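# Clip heat sinks onto both power modules

## Task

Close the spring clip on each of the two power modules so that it snaps shut over the heat sink already resting there. At the end both heat sinks must still sit on their studs and both modules must lie flat on the table.

## Robot and tools

Robot: two arms, left_arm and right_arm, each ending in a five-jointed dexterous hand (right_arm a right hand, left_arm its mirror image). Calibrated bases in the scene frame: left_arm at (+0.004, +0.353, +0.032) m, right_arm at (-0.040, -0.408, +0.032) m, both turned only slightly about z.

Frames. Scene frame: origin at table-top height midway between the nominal bases, +z up, +x out over the table, left_arm toward +y (image left/right may differ). Each arm reports its hand point position, orientation and velocities in its own base frame. Fixed cameras and the table use the scene frame. Motion offsets are expressed in the current Hand target's own axes: +z runs along the straight fingers toward the tips, +y points out of the palm face, +x crosses the palm away from the thumb on the right hand and toward the thumb on the left hand. The hand point sits just past the index/middle knuckles, in front of the palm; a rigid mast behind the wrist on the palm side can collide with things.

The 48-number row (used by execute_actions and move), one list covering both arms, every entry in [-1, 1]: left dx, dy, dz, rx, ry, rz; 16 left hand slots; left current_limit, left speed; then the same 24 for the right arm. dx..rz are an offset, not a pose: relative to that arm's Hand target at the start of the action or move, along that target's axes. 1.0 equals 0.6 m for dx/dy/dz and 180 degrees for rx/ry/rz, which together form one rotation vector. Repeating an offset moves again; all zeros re-requests the current Hand target. Orientation commands are clipped to 32 degrees from the measured orientation per step.

Hand slots: only the first four are written, grasp numbers a, b, c, d, each -1..+1; the other 12 must be exactly 0 or the row is rejected. These are absolute finger goals, not offsets; 0,0,0,0 is the open hand, so to hold a grip resend the last grasp numbers. a curls index and middle at the outer joints, b bends all three fingers at the knuckle, c swings the thumb in front of the palm and brings the index toward it, d curls the ring finger. current_limit maps -1..+1 to 0..550 mA per motor (floor 11 mA); speed sets goal slew at (speed+1)/2 of 8.5 rad/s. Defaults at start: +0.4 and -0.6; both persist until changed.

Tools.
execute_actions(actions, cameras): actions is a list of actions; each action is up to 15 rows, each row one 1/30 s step, half a second per action; a short action holds its final row. Every row is measured from the action's starting Hand target. Images appear only for an empty list or when cameras names them.
move(target, speed, blend, stop_force, zero, blocking, cameras): straight-line hand paths. target is one row or up to 15 rows, every row offset from the same starting Hand targets (not chained). speed: m/s path cap, 0.002-3.6, default 0.25 (rotation cap twice that in rad/s), one value or one per target. blend: corner rounding radius in m. stop_force: 3-120 N, shared by both arms, ends an arm's path when the wrist sensor feels that much resistance; avoid it when rotating, and omit it when backing off a contact. zero (default true) re-zeros before the move. blocking=false returns after about 0.5 s but cannot combine with stop_force. Paths do not avoid obstacles; the whole move is capped at 10 s.
wait(seconds 0-10), stop() to brake a running move, zoom_image(camera, region [x0,y0,x1,y1] pixels, each side at most 504), zero_wrist_force(arm), finished_scene(scene=1).
Cameras: cam_head_left, cam_head_right, cam_high, cam_low, cam_left_wrist, cam_right_wrist, all 896x504; or ["all"].

Results: per arm end_effector_position (m), end_effector_quat_wxyz, velocities, Hand target (the next offsets' origin; the hand often rests slightly short of it), Joint positions and torques, Wrist force/torque in end-effector axes plus a peak-since-last line, and per motor hand_goal, hand_measured, hand_current_ma, hand_state (moving, goal, blocked, overload). A move adds a line stating how it ended: done, off_target, moving, held or fault, with limits=paced (pose clipped) or limits=held (steps withheld). Warning lines include MOTOR HOT, HAND FAULT and fault stops.

Hazards. Arms are stiff: aiming even slightly past a firm surface can trigger a fault stop (about 150 N net force, or the joint limits, wrist joints 26.3 N m), freezing the arm for 10 s. Approach contacts slowly. Keep the arms and hands from pressing on each other; a moderate collision between them can fail the task. Hand motors pulling 495 mA or more for 5 s shut down for 10 s. Motors above 85 °C brake the arm for 30-60 s. Steer paths around an arm's own base. Never drop or knock anything off the table, and avoid fast hits or heavy pushes on parts.

Each tool is called as name(argument=value, ...) on one line, values as JSON.

## Session

execute_actions(actions=[], cameras=["all"])

Scene clock: 0.00 s.
left_arm: end_effector_position=(+0.8147, +0.0751, +0.3060) hand_goal=(-0.754, +0.000, -0.576, -0.696, -0.714, -0.678, -0.226, -0.168, -0.754, +0.000, -0.576, -0.696, -0.754, +0.000, -0.576, -0.696) hand_measured=(-0.754, +0.000, -0.576, -0.696, -0.714, -0.678, -0.226, -0.168, -0.754, +0.000, -0.576, -0.696, -0.754, +0.000, -0.576, -0.696) hand_current_ma=(+0, +0, +0, +0, +0, +0, +0, +0, +0, +0, +0, +0, +0, +0, +0, +0) hand_state=(goal, goal, goal, goal, goal, goal, goal, goal, goal, goal, goal, goal, goal, goal, goal, goal) hand_current_limit=0.40 hand_speed=-0.60 end_effector_quat_wxyz=(+0.576, +0.329, +0.745, -0.073) | right_arm: end_effector_position=(+0.4597, +0.5676, +0.2447) hand_goal=(-0.754, +0.000, -0.576, -0.696, -0.714, -0.678, -0.226, -0.168, -0.754, +0.000, -0.576, -0.696, -0.754, +0.000, -0.576, -0.696) hand_measured=(-0.754, +0.000, -0.576, -0.696, -0.714, -0.678, -0.226, -0.168, -0.754, +0.000, -0.576, -0.696, -0.754, +0.000, -0.576, -0.696) hand_current_ma=(+0, +0, +0, +0, +0, +0, +0, +0, +0, +0, +0, +0, +0, +0, +0, +0) hand_state=(goal, goal, goal, goal, goal, goal, goal, goal, goal, goal, goal, goal, goal, goal, goal, goal) hand_current_limit=0.40 hand_speed=-0.60 end_effector_quat_wxyz=(-0.352, +0.663, +0.658, +0.063)
Joint positions: left_arm=[3.558 -2.099 -1.69 0.107 0.687 -0.847] | right_arm=[0.556 -1.191 1.428 -1.766 -0.84 0.547]
Joint velocities: within noise
Joint torques (N m): no reading
Motor temperatures (°C): left_arm=[38 31 39 41 43 38] | right_arm=[39 30 32 34 43 48]
Wrist force (N): no reading
Wrist torque (N m): no reading
Wrist force, peak (N): no reading
Hand target: left_arm +0.8147, +0.0751, +0.3060; +0.576, +0.329, +0.745, -0.073 | right_arm +0.4597, +0.5676, +0.2447; -0.352, +0.663, +0.658, +0.063

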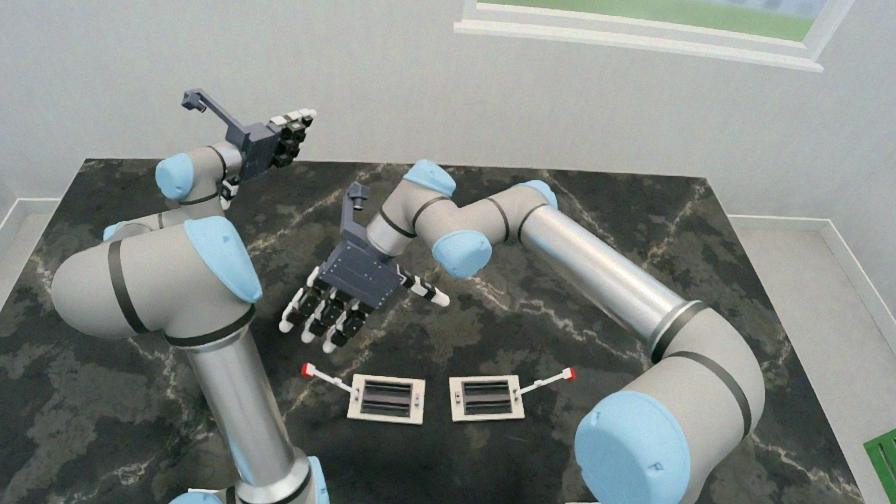

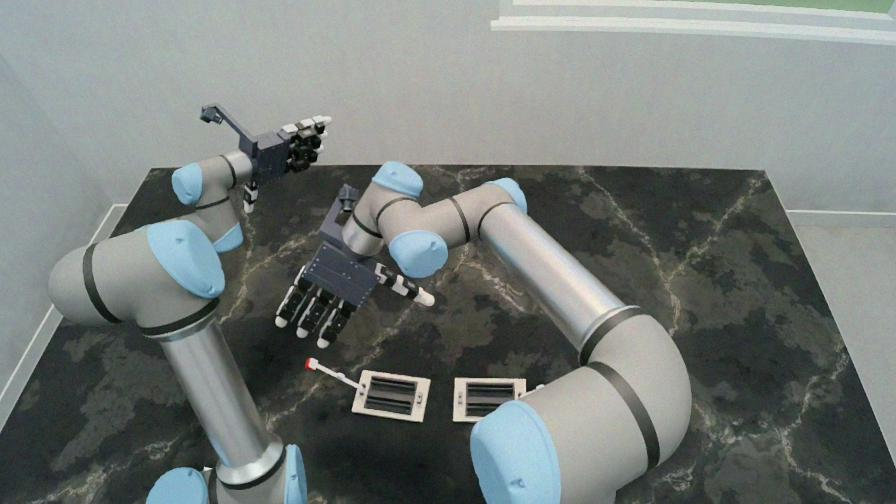

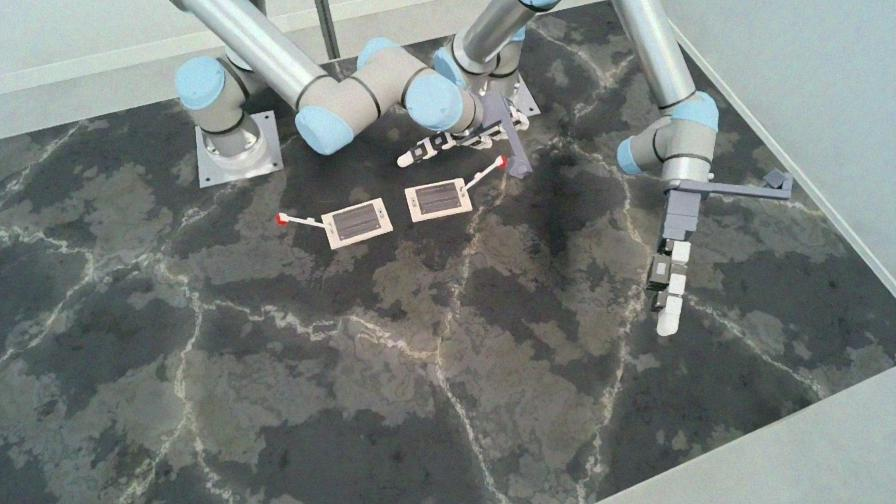

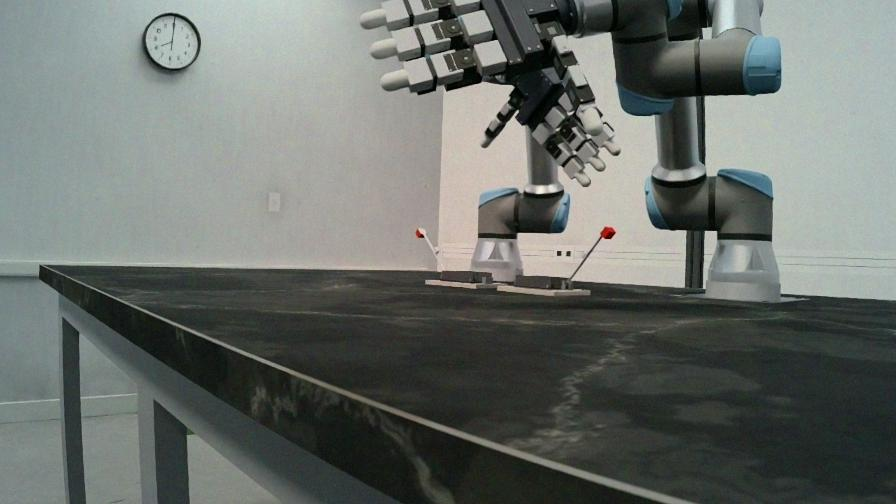

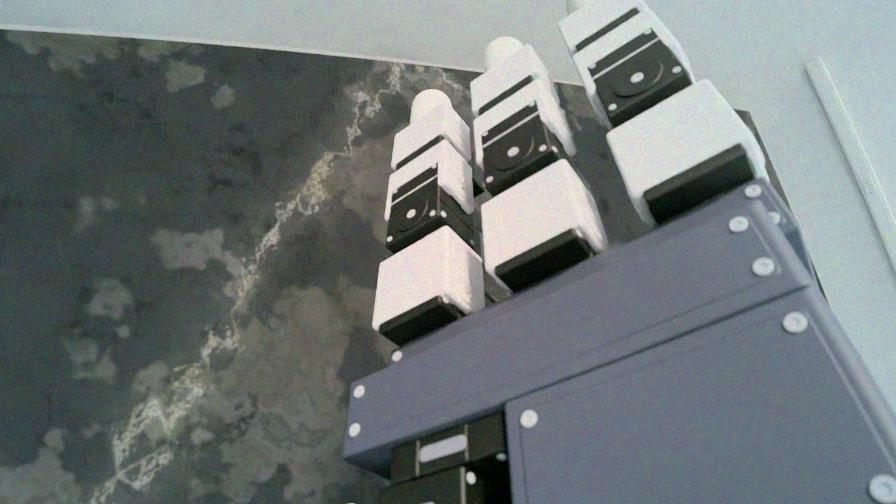

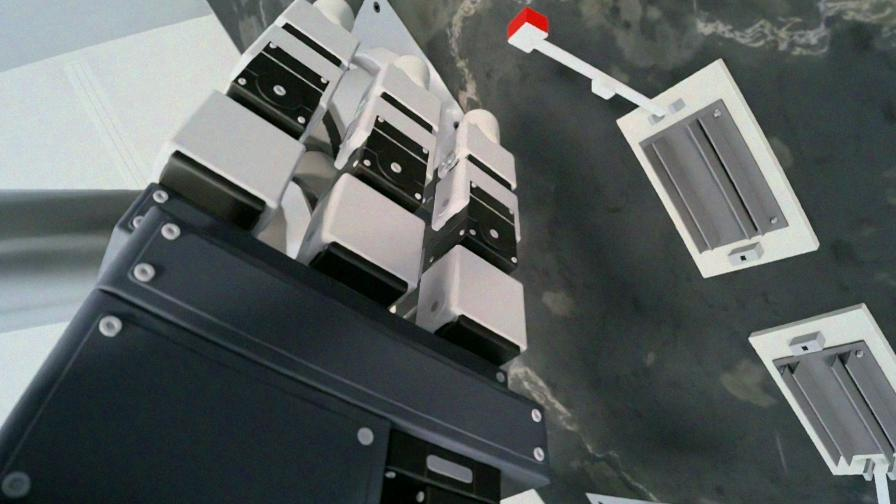

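zoom_image(camera="cam_right_wrist", region=[480, 0, 896, 234])

zoom_image(camera="cam_right_wrist", region=[680, 270, 896, 504])

zoom_image(camera="cam_low", region=[390, 200, 640, 320])

zoom_image(camera="cam_high", region=[260, 130, 530, 280])

zoom_image(camera="cam_head_left", region=[280, 340, 600, 440])

zoom_image(camera="cam_head_right", region=[280, 340, 600, 440])

Scaled by 1.212.

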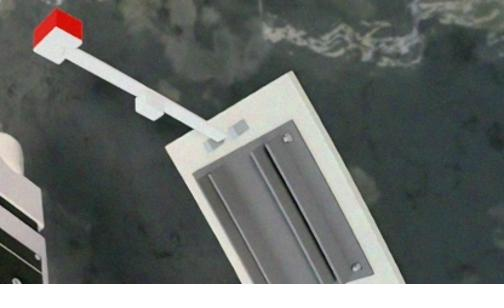

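Scaled by 2.154.

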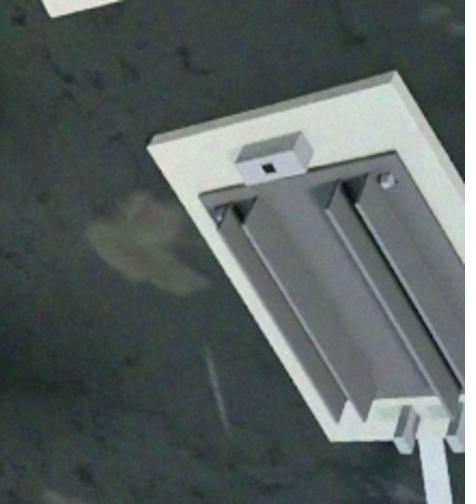

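Scaled by 2.016.

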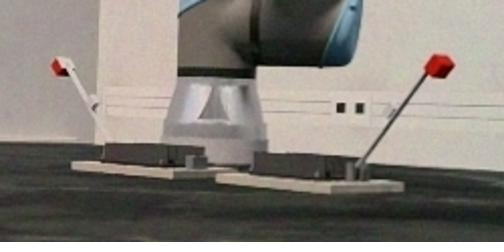

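Scaled by 1.867.

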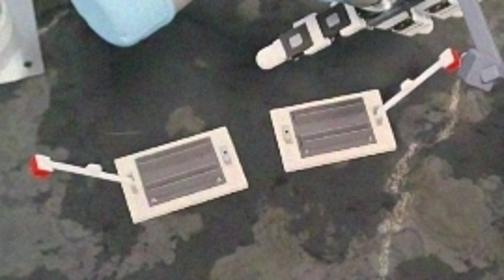

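Scaled by 1.575.

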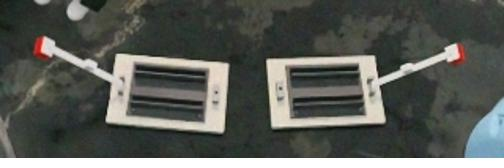

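Scaled by 1.575.

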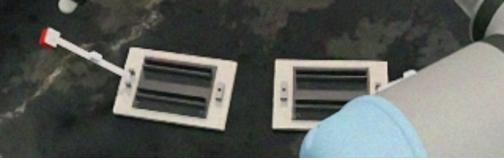

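zoom_image(camera="cam_right_wrist", region=[500, 0, 680, 120])

zoom_image(camera="cam_low", region=[560, 220, 630, 300])

zoom_image(camera="cam_low", region=[410, 220, 510, 300])

zoom_image(camera="cam_right_wrist", region=[610, 60, 830, 280])

Scaled by 2.800.

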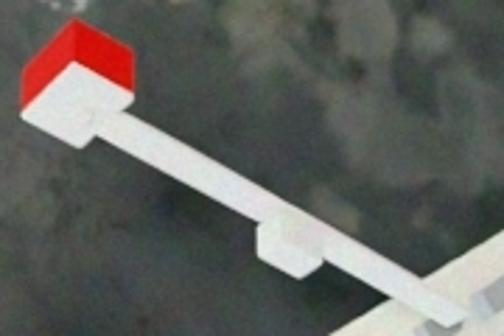

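Scaled by 6.300.

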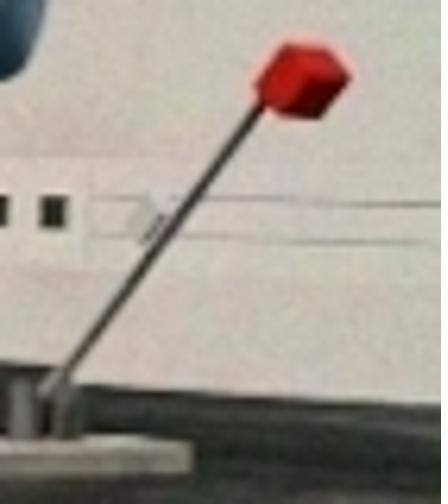

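Scaled by 5.040.

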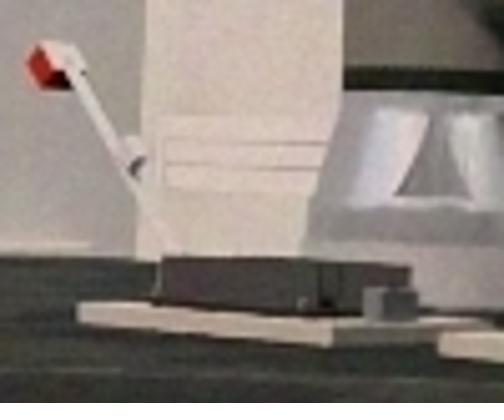

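Scaled by 2.291.

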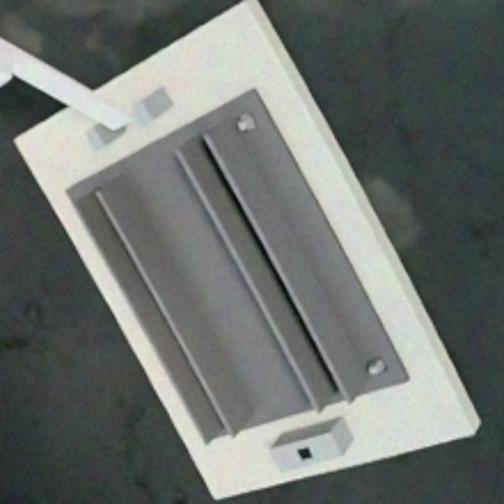

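move(target=[[0,0,0,0,0,0, 0,0,0,0,0,0,0,0,0,0,0,0,0,0,0,0, 0.4,-0.6, -0.1723,-0.1607,-0.2752,0.0262,-0.1271,-0.2468, 1,0.07,0,0,0,0,0,0,0,0,0,0,0,0,0,0, 0.4,-0.6],[0,0,0,0,0,0, 0,0,0,0,0,0,0,0,0,0,0,0,0,0,0,0, 0.4,-0.6, -0.5395,-0.2135,-0.4728,0.0524,-0.2542,-0.4935, 1,0.07,0,0,0,0,0,0,0,0,0,0,0,0,0,0, 0.4,-0.6]], speed=0.3, blend=[0.08, 0], cameras=["all"])

Scene clock: 179.67 s.
left_arm: end_effector_position=(+0.8147, +0.0751, +0.3060) hand_goal=(-0.750, +0.000, -0.580, -0.700, -0.710, -0.680, -0.230, -0.170, -0.750, +0.000, -0.580, -0.700, -0.750, +0.000, -0.580, -0.700) hand_measured=(-0.754, +0.000, -0.578, -0.698, -0.714, -0.678, -0.226, -0.168, -0.754, -0.002, -0.578, -0.698, -0.754, +0.000, -0.578, -0.698) hand_current_ma=(-1, +0, +0, +0, -1, +0, +1, +0, -1, +0, +0, +0, -1, +0, +0, +0) hand_state=(goal, goal, goal, goal, goal, goal, goal, goal, goal, goal, goal, goal, goal, goal, goal, goal) hand_current_limit=0.40 hand_speed=-0.60 end_effector_quat_wxyz=(+0.576, +0.329, +0.745, -0.073) | right_arm: end_effector_position=(+0.4091, +0.1292, +0.3277) hand_goal=(-0.756, +0.000, +0.298, +0.236, -0.810, -0.680, -0.230, -0.034, -0.378, +0.000, +1.000, +0.750, -0.746, +0.000, -0.580, -0.614) hand_measured=(-0.756, +0.000, +0.292, +0.232, -0.808, -0.678, -0.224, -0.036, -0.382, +0.000, +0.938, +0.736, -0.744, +0.000, -0.578, -0.616) hand_current_ma=(+0, +0, -5, -3, +1, +2, +7, -1, -3, +0, -155, -18, +2, +0, +2, -2) hand_state=(goal, goal, goal, goal, goal, goal, goal, goal, goal, goal, blocked, goal, goal, goal, goal, goal) hand_current_limit=0.40 hand_speed=-0.60 end_effector_quat_wxyz=(+0.000, -0.026, +1.000, +0.000) end_effector_velocity=(+0.000, +0.000, +0.000) end_effector_angular_velocity=(+0.000, -0.001, +0.005)
Joint positions: left_arm=[3.558 -2.099 -1.69 0.107 0.687 -0.847] | right_arm=[-0.236 -1.862 1.893 -1.602 -1.57 -1.86]
Joint velocities: left_arm=[within noise] | right_arm=[0 0 0 -0.001 0.001 -0.005]
Joint torques (N m): left_arm=[-0.8 43.65 21.75 2.33 -0.29 0.36] | right_arm=[-3.08 -1.13 -29.17 -3.27 -1.37 -1.65]
Wrist force (N): left_arm=[-0.2 0.1 0.1] | right_arm=[0.0 -0.1 0.0]
Wrist torque (N m): left_arm=[0.00 0.02 -0.02] | right_arm=[0.00 -0.02 -0.03]
Wrist force, peak (N): left_arm=[-0.4 0.1 0.4] | right_arm=[0.1 -1.6 0.0]
Hand target: left_arm +0.8147, +0.0751, +0.3060; +0.576, +0.329, +0.745, -0.073 | right_arm +0.4091, +0.1292, +0.3277; +0.000, -0.026, +1.000, +0.000
Off the commanded pose: left_arm 0.000 m, 0 deg | right_arm 0.000 m, 0 deg.
move: done; blend cut to 0 m at target 1
camera_calibration:
cam_right_wrist: T_world_to_cam=[[0.736154, 0.675866, -0.0358025, -0.338552], [0.508753, -0.517696, 0.687867, -0.406648], [0.446371, -0.524591, -0.724953, 0.251104], [0, 0, 0, 1]] pos_world=[0.344024, 0.150023, 0.449637]

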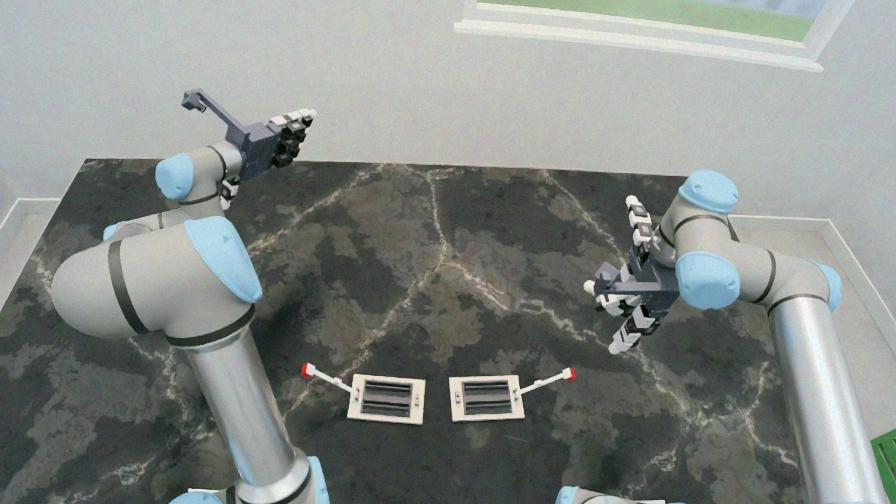

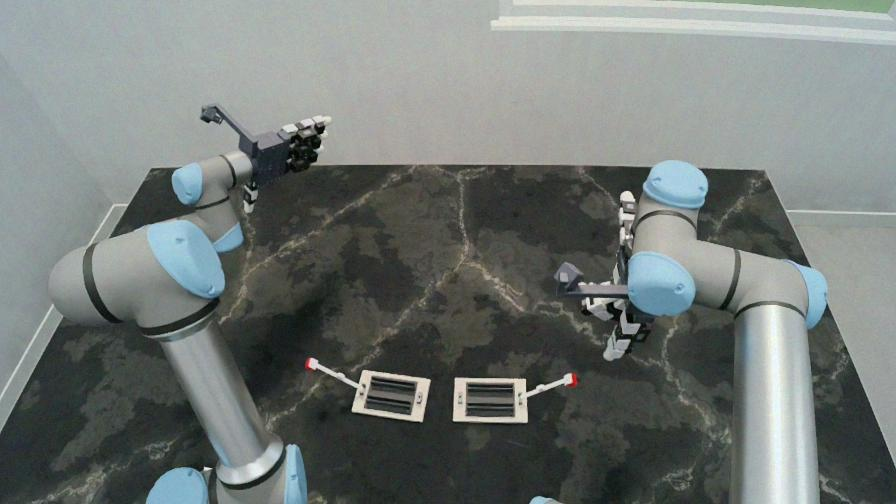

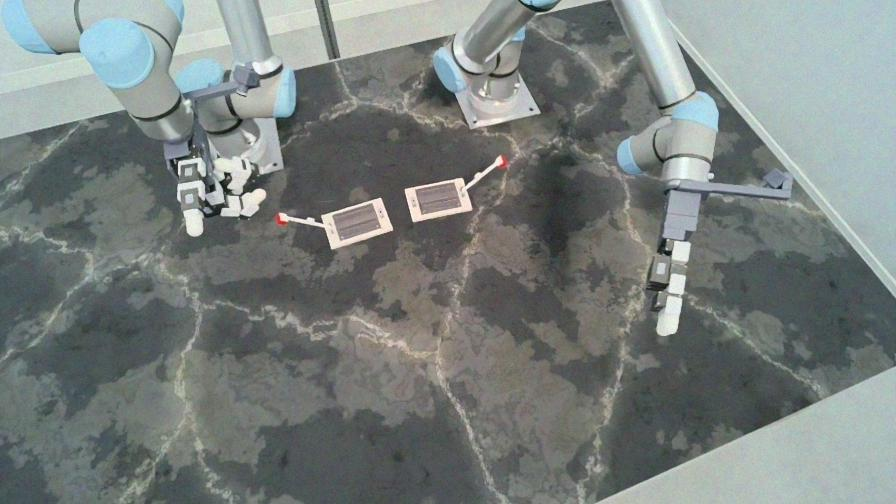

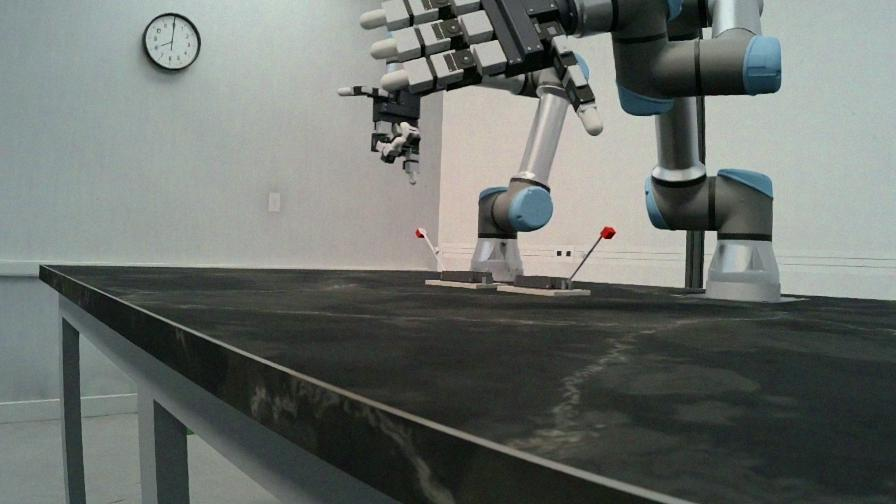

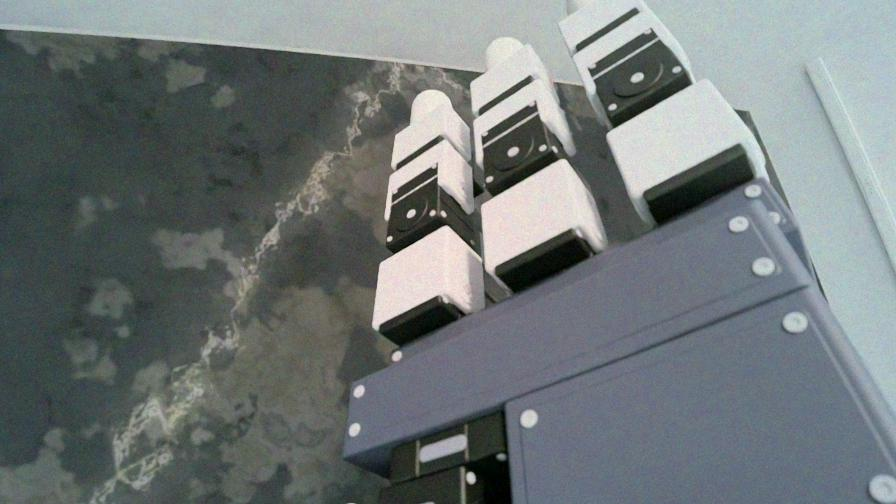

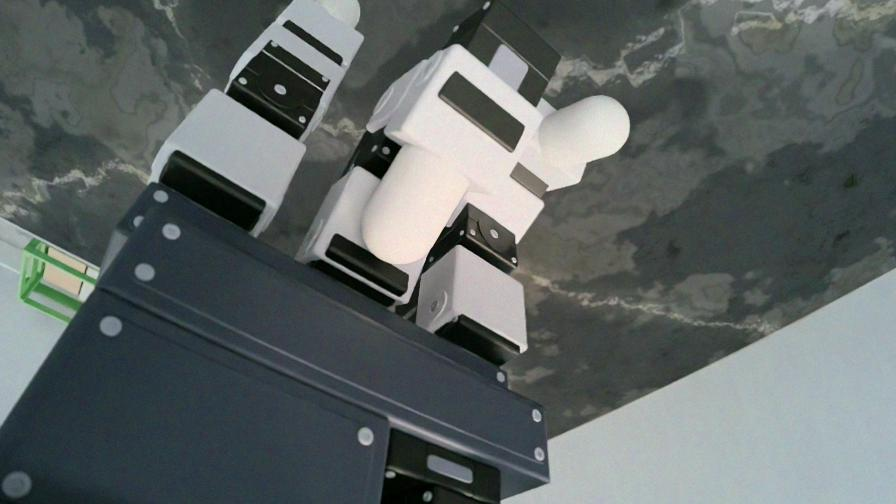

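zoom_image(camera="cam_head_left", region=[440, 350, 660, 440])

zoom_image(camera="cam_head_right", region=[440, 350, 660, 440])

zoom_image(camera="cam_high", region=[170, 150, 410, 260])

Scaled by 2.291.

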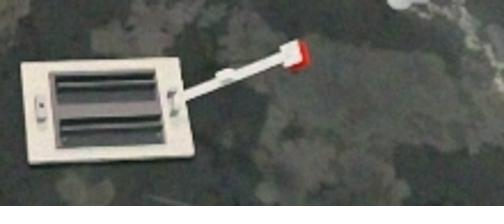

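Scaled by 2.291.

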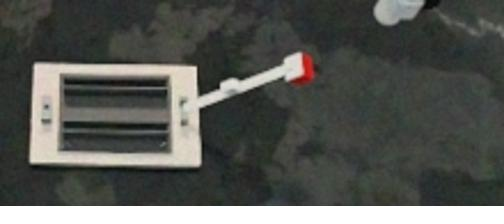

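Scaled by 2.100.

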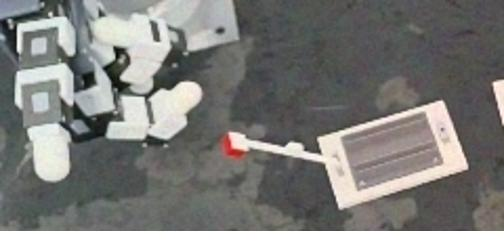

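move(target=[[0,0,0,0,0,0, 0,0,0,0,0,0,0,0,0,0,0,0,0,0,0,0, 0.4,-0.6, 0,-0.015,0.2467,0,0,0, 1,0.07,0,0,0,0,0,0,0,0,0,0,0,0,0,0, 0.4,-0.6],[0,0,0,0,0,0, 0,0,0,0,0,0,0,0,0,0,0,0,0,0,0,0, 0.4,-0.6, 0,0.1272,0.2295,0,0,0, 1,0.07,0,0,0,0,0,0,0,0,0,0,0,0,0,0, 0.4,-0.6]], speed=[0.15, 0.05], stop_force=20, cameras=["cam_head_left", "cam_head_right", "cam_high", "cam_low"])

Scene clock: 220.83 s.
left_arm: end_effector_position=(+0.8147, +0.0751, +0.3060) hand_goal=(-0.750, +0.000, -0.580, -0.700, -0.710, -0.680, -0.230, -0.170, -0.750, +0.000, -0.580, -0.700, -0.750, +0.000, -0.580, -0.700) hand_measured=(-0.754, +0.000, -0.578, -0.698, -0.714, -0.678, -0.226, -0.168, -0.754, -0.002, -0.578, -0.698, -0.754, +0.000, -0.578, -0.698) hand_current_ma=(-1, +0, +0, +0, -1, +0, +1, +0, -1, +0, +0, +0, -1, +0, +0, +0) hand_state=(goal, goal, goal, goal, goal, goal, goal, goal, goal, goal, goal, goal, goal, goal, goal, goal) hand_current_limit=0.40 hand_speed=-0.60 end_effector_quat_wxyz=(+0.576, +0.329, +0.745, -0.073) | right_arm: end_effector_position=(+0.4051, +0.2055, +0.1900) hand_goal=(-0.756, +0.000, +0.298, +0.236, -0.810, -0.680, -0.230, -0.034, -0.378, +0.000, +1.000, +0.750, -0.746, +0.000, -0.580, -0.614) hand_measured=(-0.756, +0.000, +0.292, +0.232, -0.808, -0.678, -0.224, -0.034, -0.382, +0.000, +0.938, +0.736, -0.750, +0.000, -0.582, -0.616) hand_current_ma=(+0, +0, -5, -2, +1, +2, +7, -1, -3, +0, -155, -18, -3, +0, -1, -2) hand_state=(goal, goal, goal, goal, goal, goal, goal, goal, goal, goal, blocked, goal, goal, goal, goal, goal) hand_current_limit=0.40 hand_speed=-0.60 end_effector_quat_wxyz=(+0.000, -0.026, +1.000, +0.000)
Joint positions: left_arm=[3.558 -2.099 -1.69 0.107 0.687 -0.847] | right_arm=[-0.037 -1.748 2.172 -1.995 -1.57 -1.66]
Joint torques (N m): left_arm=[1.41 44.2 20.18 2.44 -0.13 0.25] | right_arm=[-13.15 -22.26 -12.77 -3.78 -0.64 0.15]
Wrist force (N): left_arm=[-0.3 0.4 0.1] | right_arm=[-0.2 -0.6 0.1]
Wrist torque (N m): left_arm=[0.03 0.04 -0.04] | right_arm=[-0.08 0.02 0.09]
Wrist force, peak (N): left_arm=[-0.2 0.3 0.5] | right_arm=[-0.1 -1.1 1.4]
Hand target: left_arm +0.8147, +0.0751, +0.3060; +0.576, +0.329, +0.745, -0.073 | right_arm +0.4051, +0.2055, +0.1900; +0.000, -0.026, +1.000, +0.000
Off the commanded pose: left_arm 0.000 m, 0 deg | right_arm 0.000 m, 0 deg.
move: done
Images, in order (width x height): cam_head_left 896x504, cam_head_right 896x504, cam_high 896x504, cam_low 896x504.

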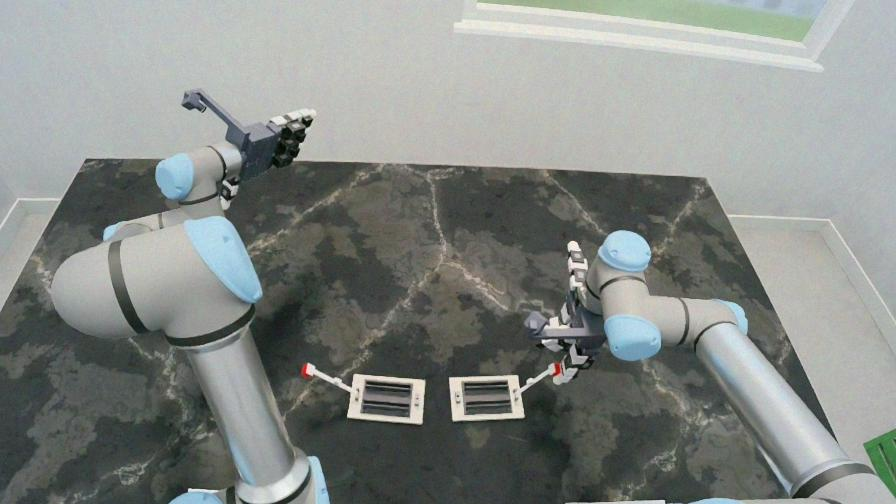

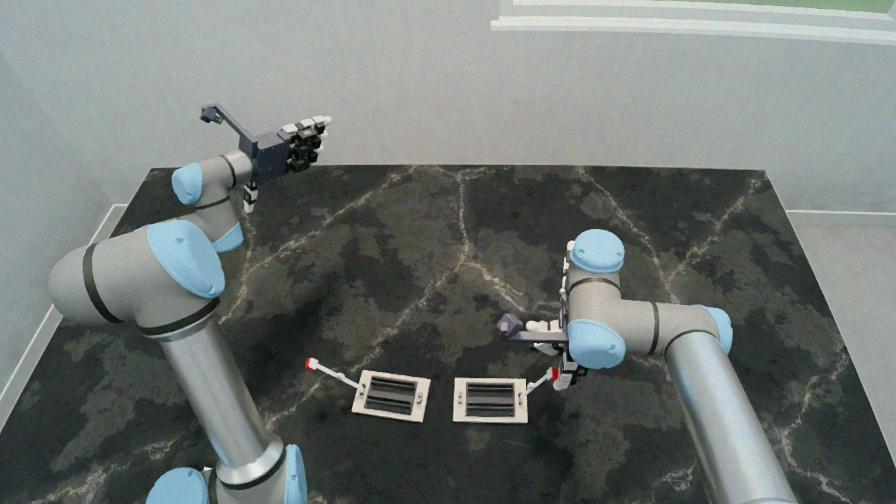

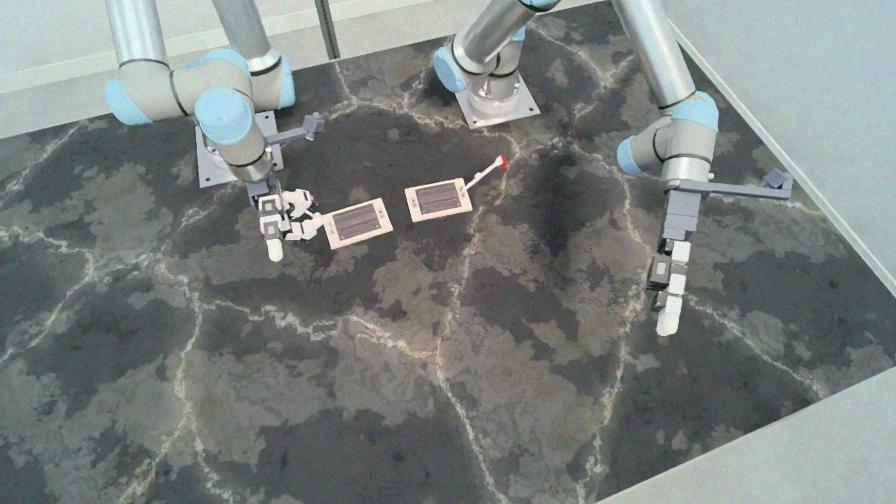

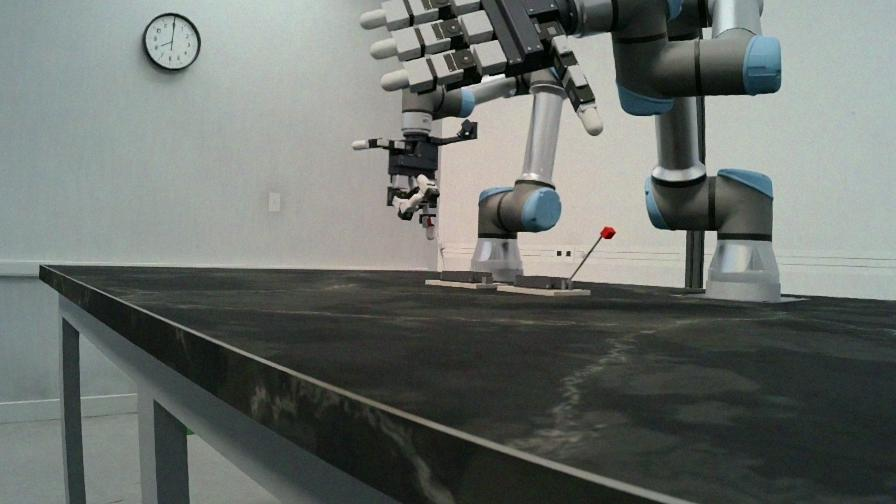

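zoom_image(camera="cam_head_left", region=[440, 310, 640, 430])

zoom_image(camera="cam_low", region=[380, 170, 500, 300])

zoom_image(camera="cam_high", region=[230, 160, 410, 270])

Scaled by 2.520.

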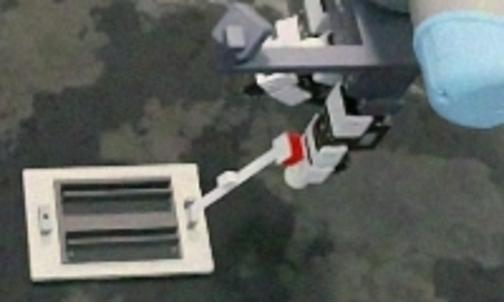

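Scaled by 3.877.

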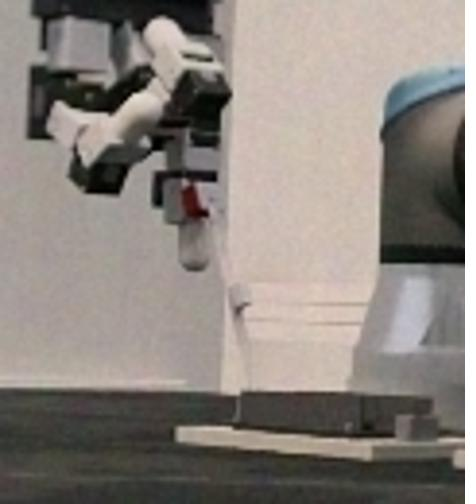

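Scaled by 2.800.

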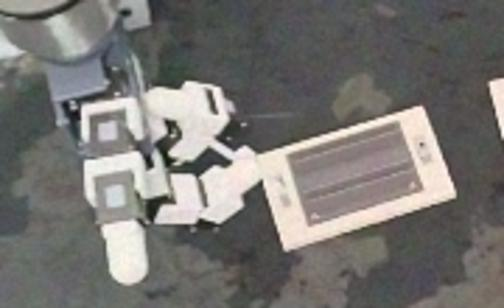

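move(target=[[0,0,0,0,0,0, 0,0,0,0,0,0,0,0,0,0,0,0,0,0,0,0, 0.4,-0.6, 0,0.0832,-0.0333,0,0,0, 1,0.07,0,0,0,0,0,0,0,0,0,0,0,0,0,0, 0.4,-0.6],[0,0,0,0,0,0, 0,0,0,0,0,0,0,0,0,0,0,0,0,0,0,0, 0.4,-0.6, 0,0.1657,-0.0733,0,0,0, 1,0.07,0,0,0,0,0,0,0,0,0,0,0,0,0,0, 0.4,-0.6],[0,0,0,0,0,0, 0,0,0,0,0,0,0,0,0,0,0,0,0,0,0,0, 0.4,-0.6, 0,0.2385,-0.0465,0,0,0, 1,0.07,0,0,0,0,0,0,0,0,0,0,0,0,0,0, 0.4,-0.6],[0,0,0,0,0,0, 0,0,0,0,0,0,0,0,0,0,0,0,0,0,0,0, 0.4,-0.6, 0,0.2978,0.0035,0,0,0, 1,0.07,0,0,0,0,0,0,0,0,0,0,0,0,0,0, 0.4,-0.6],[0,0,0,0,0,0, 0,0,0,0,0,0,0,0,0,0,0,0,0,0,0,0, 0.4,-0.6, 0,0.329,0.0527,0,0,0, 1,0.07,0,0,0,0,0,0,0,0,0,0,0,0,0,0, 0.4,-0.6]], speed=0.07, blend=[0.008,0.008,0.008,0.008,0], stop_force=20, cameras=["cam_head_left", "cam_head_right", "cam_high", "cam_low", "cam_right_wrist"])

Scene clock: 235.90 s.
left_arm: end_effector_position=(+0.8147, +0.0751, +0.3060) hand_goal=(-0.750, +0.000, -0.580, -0.700, -0.710, -0.680, -0.230, -0.170, -0.750, +0.000, -0.580, -0.700, -0.750, +0.000, -0.580, -0.700) hand_measured=(-0.754, +0.000, -0.578, -0.698, -0.714, -0.678, -0.226, -0.168, -0.754, -0.002, -0.578, -0.698, -0.754, +0.000, -0.578, -0.698) hand_current_ma=(-1, +0, +0, +0, -1, +0, +1, +0, -1, +0, +0, +0, -1, +0, +0, +0) hand_state=(goal, goal, goal, goal, goal, goal, goal, goal, goal, goal, goal, goal, goal, goal, goal, goal) hand_current_limit=0.40 hand_speed=-0.60 end_effector_quat_wxyz=(+0.576, +0.329, +0.745, -0.073) | right_arm: end_effector_position=(+0.3948, +0.4026, +0.1586) hand_goal=(-0.756, +0.000, +0.298, +0.236, -0.810, -0.680, -0.230, -0.034, -0.378, +0.000, +1.000, +0.750, -0.746, +0.000, -0.580, -0.614) hand_measured=(-0.756, +0.000, +0.292, +0.232, -0.808, -0.678, -0.224, -0.034, -0.382, +0.000, +0.938, +0.736, -0.748, +0.000, -0.582, -0.616) hand_current_ma=(+0, +0, -5, -2, +1, +2, +7, -1, -3, +0, -155, -18, -1, +0, -1, -2) hand_state=(goal, goal, goal, goal, goal, goal, goal, goal, goal, goal, blocked, goal, goal, goal, goal, goal) hand_current_limit=0.40 hand_speed=-0.60 end_effector_quat_wxyz=(+0.000, -0.026, +1.000, +0.000)
Joint positions: left_arm=[3.558 -2.099 -1.69 0.107 0.687 -0.847] | right_arm=[0.424 -1.488 2.017 -2.101 -1.57 -1.199]
Joint torques (N m): left_arm=[-0.34 42.93 20.18 2.26 -0.24 0.14] | right_arm=[-12.71 -33.28 -28.29 -3.8 -1.36 -1.69]
Wrist force (N): left_arm=[-0.3 0.2 0.2] | right_arm=[-0.3 -0.2 -0.3]
Wrist torque (N m): left_arm=[0.01 0.05 -0.03] | right_arm=[0.01 0.06 0.03]
Wrist force, peak (N): left_arm=[-0.6 0.2 0.0] | right_arm=[-0.3 -1.5 0.4]
Hand target: left_arm +0.8147, +0.0751, +0.3060; +0.576, +0.329, +0.745, -0.073 | right_arm +0.3948, +0.4026, +0.1586; +0.000, -0.026, +1.000, +0.000
Off the commanded pose: left_arm 0.000 m, 0 deg | right_arm 0.000 m, 0 deg.
move: done
camera_calibration:
cam_right_wrist: T_world_to_cam=[[0.736091, 0.675936, -0.0357962, -0.518939], [0.508747, -0.517591, 0.687951, -0.14153], [0.446483, -0.524605, -0.724874, 0.27832], [0, 0, 0, 1]] pos_world=[0.329724, 0.423523, 0.280537]
Images, in order (width x height): cam_head_left 896x504, cam_head_right 896x504, cam_high 896x504, cam_low 896x504, cam_right_wrist 896x504.

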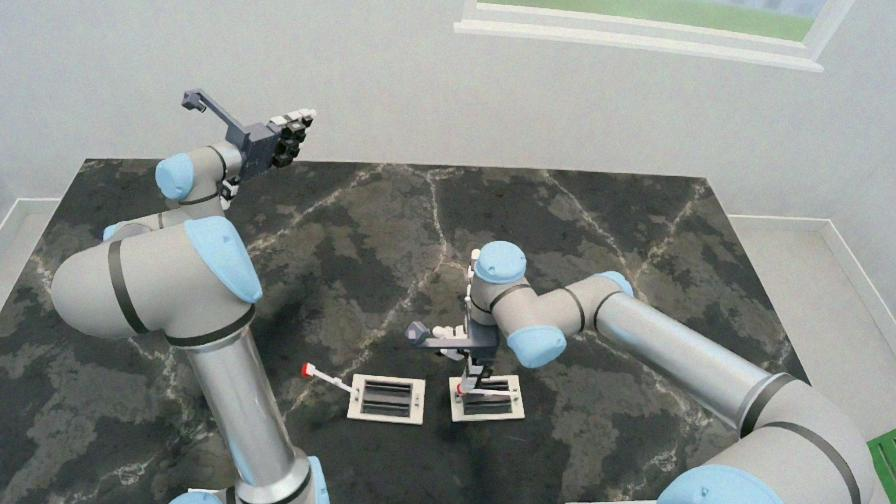

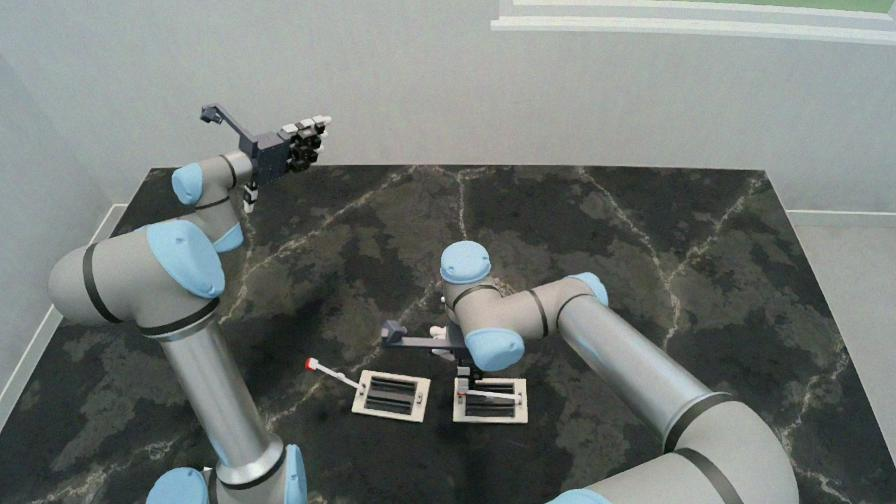

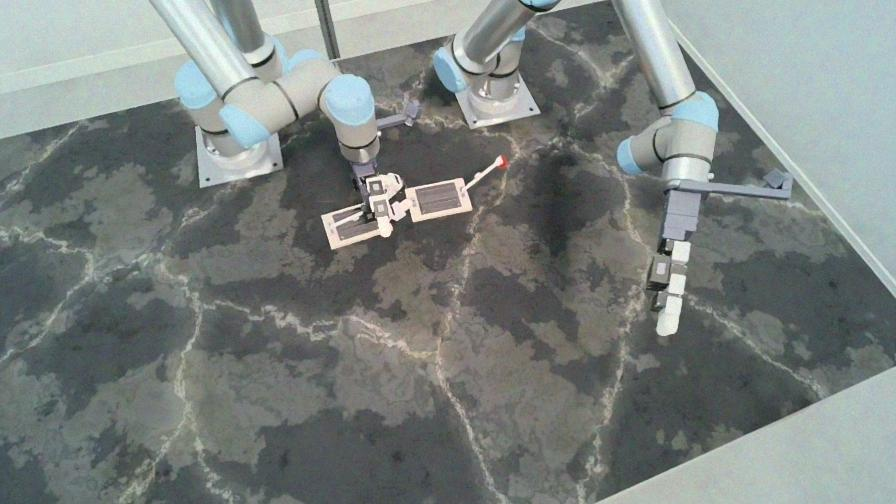

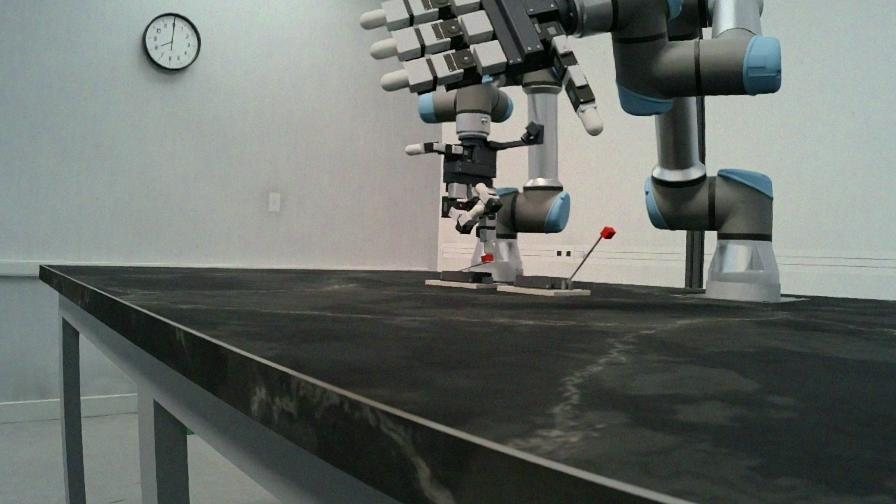

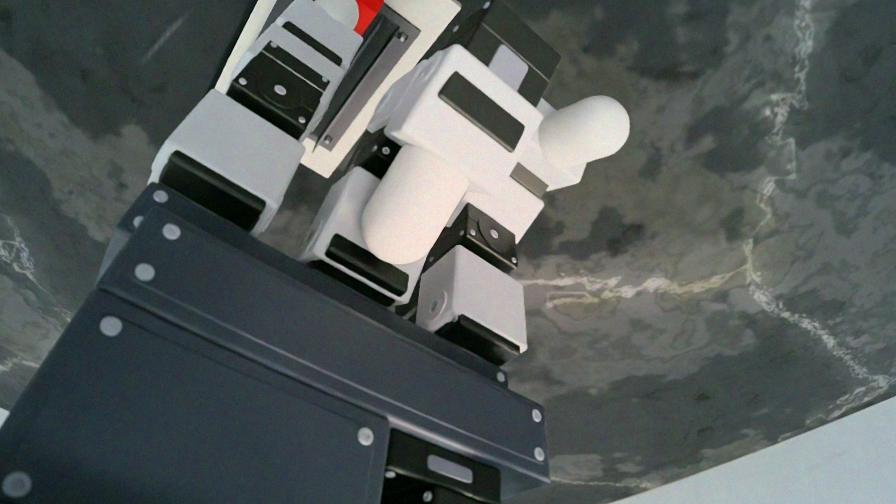

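zoom_image(camera="cam_head_right", region=[400, 350, 560, 440])

zoom_image(camera="cam_low", region=[400, 180, 540, 300])

zoom_image(camera="cam_head_left", region=[420, 350, 560, 440])

Scaled by 3.150.

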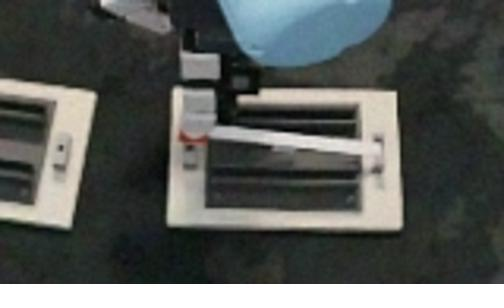

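Scaled by 3.600.

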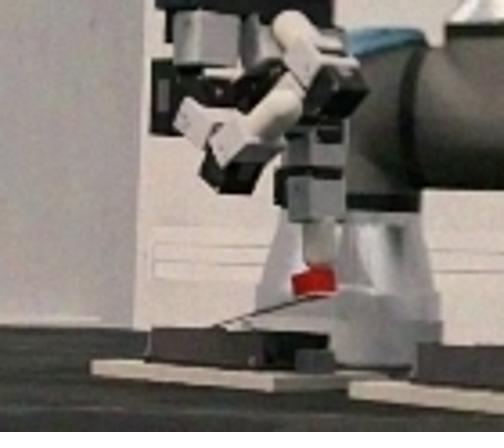

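Scaled by 3.600.

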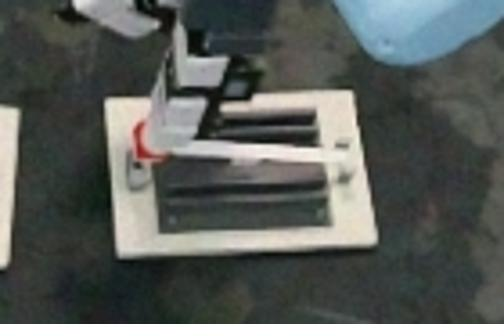

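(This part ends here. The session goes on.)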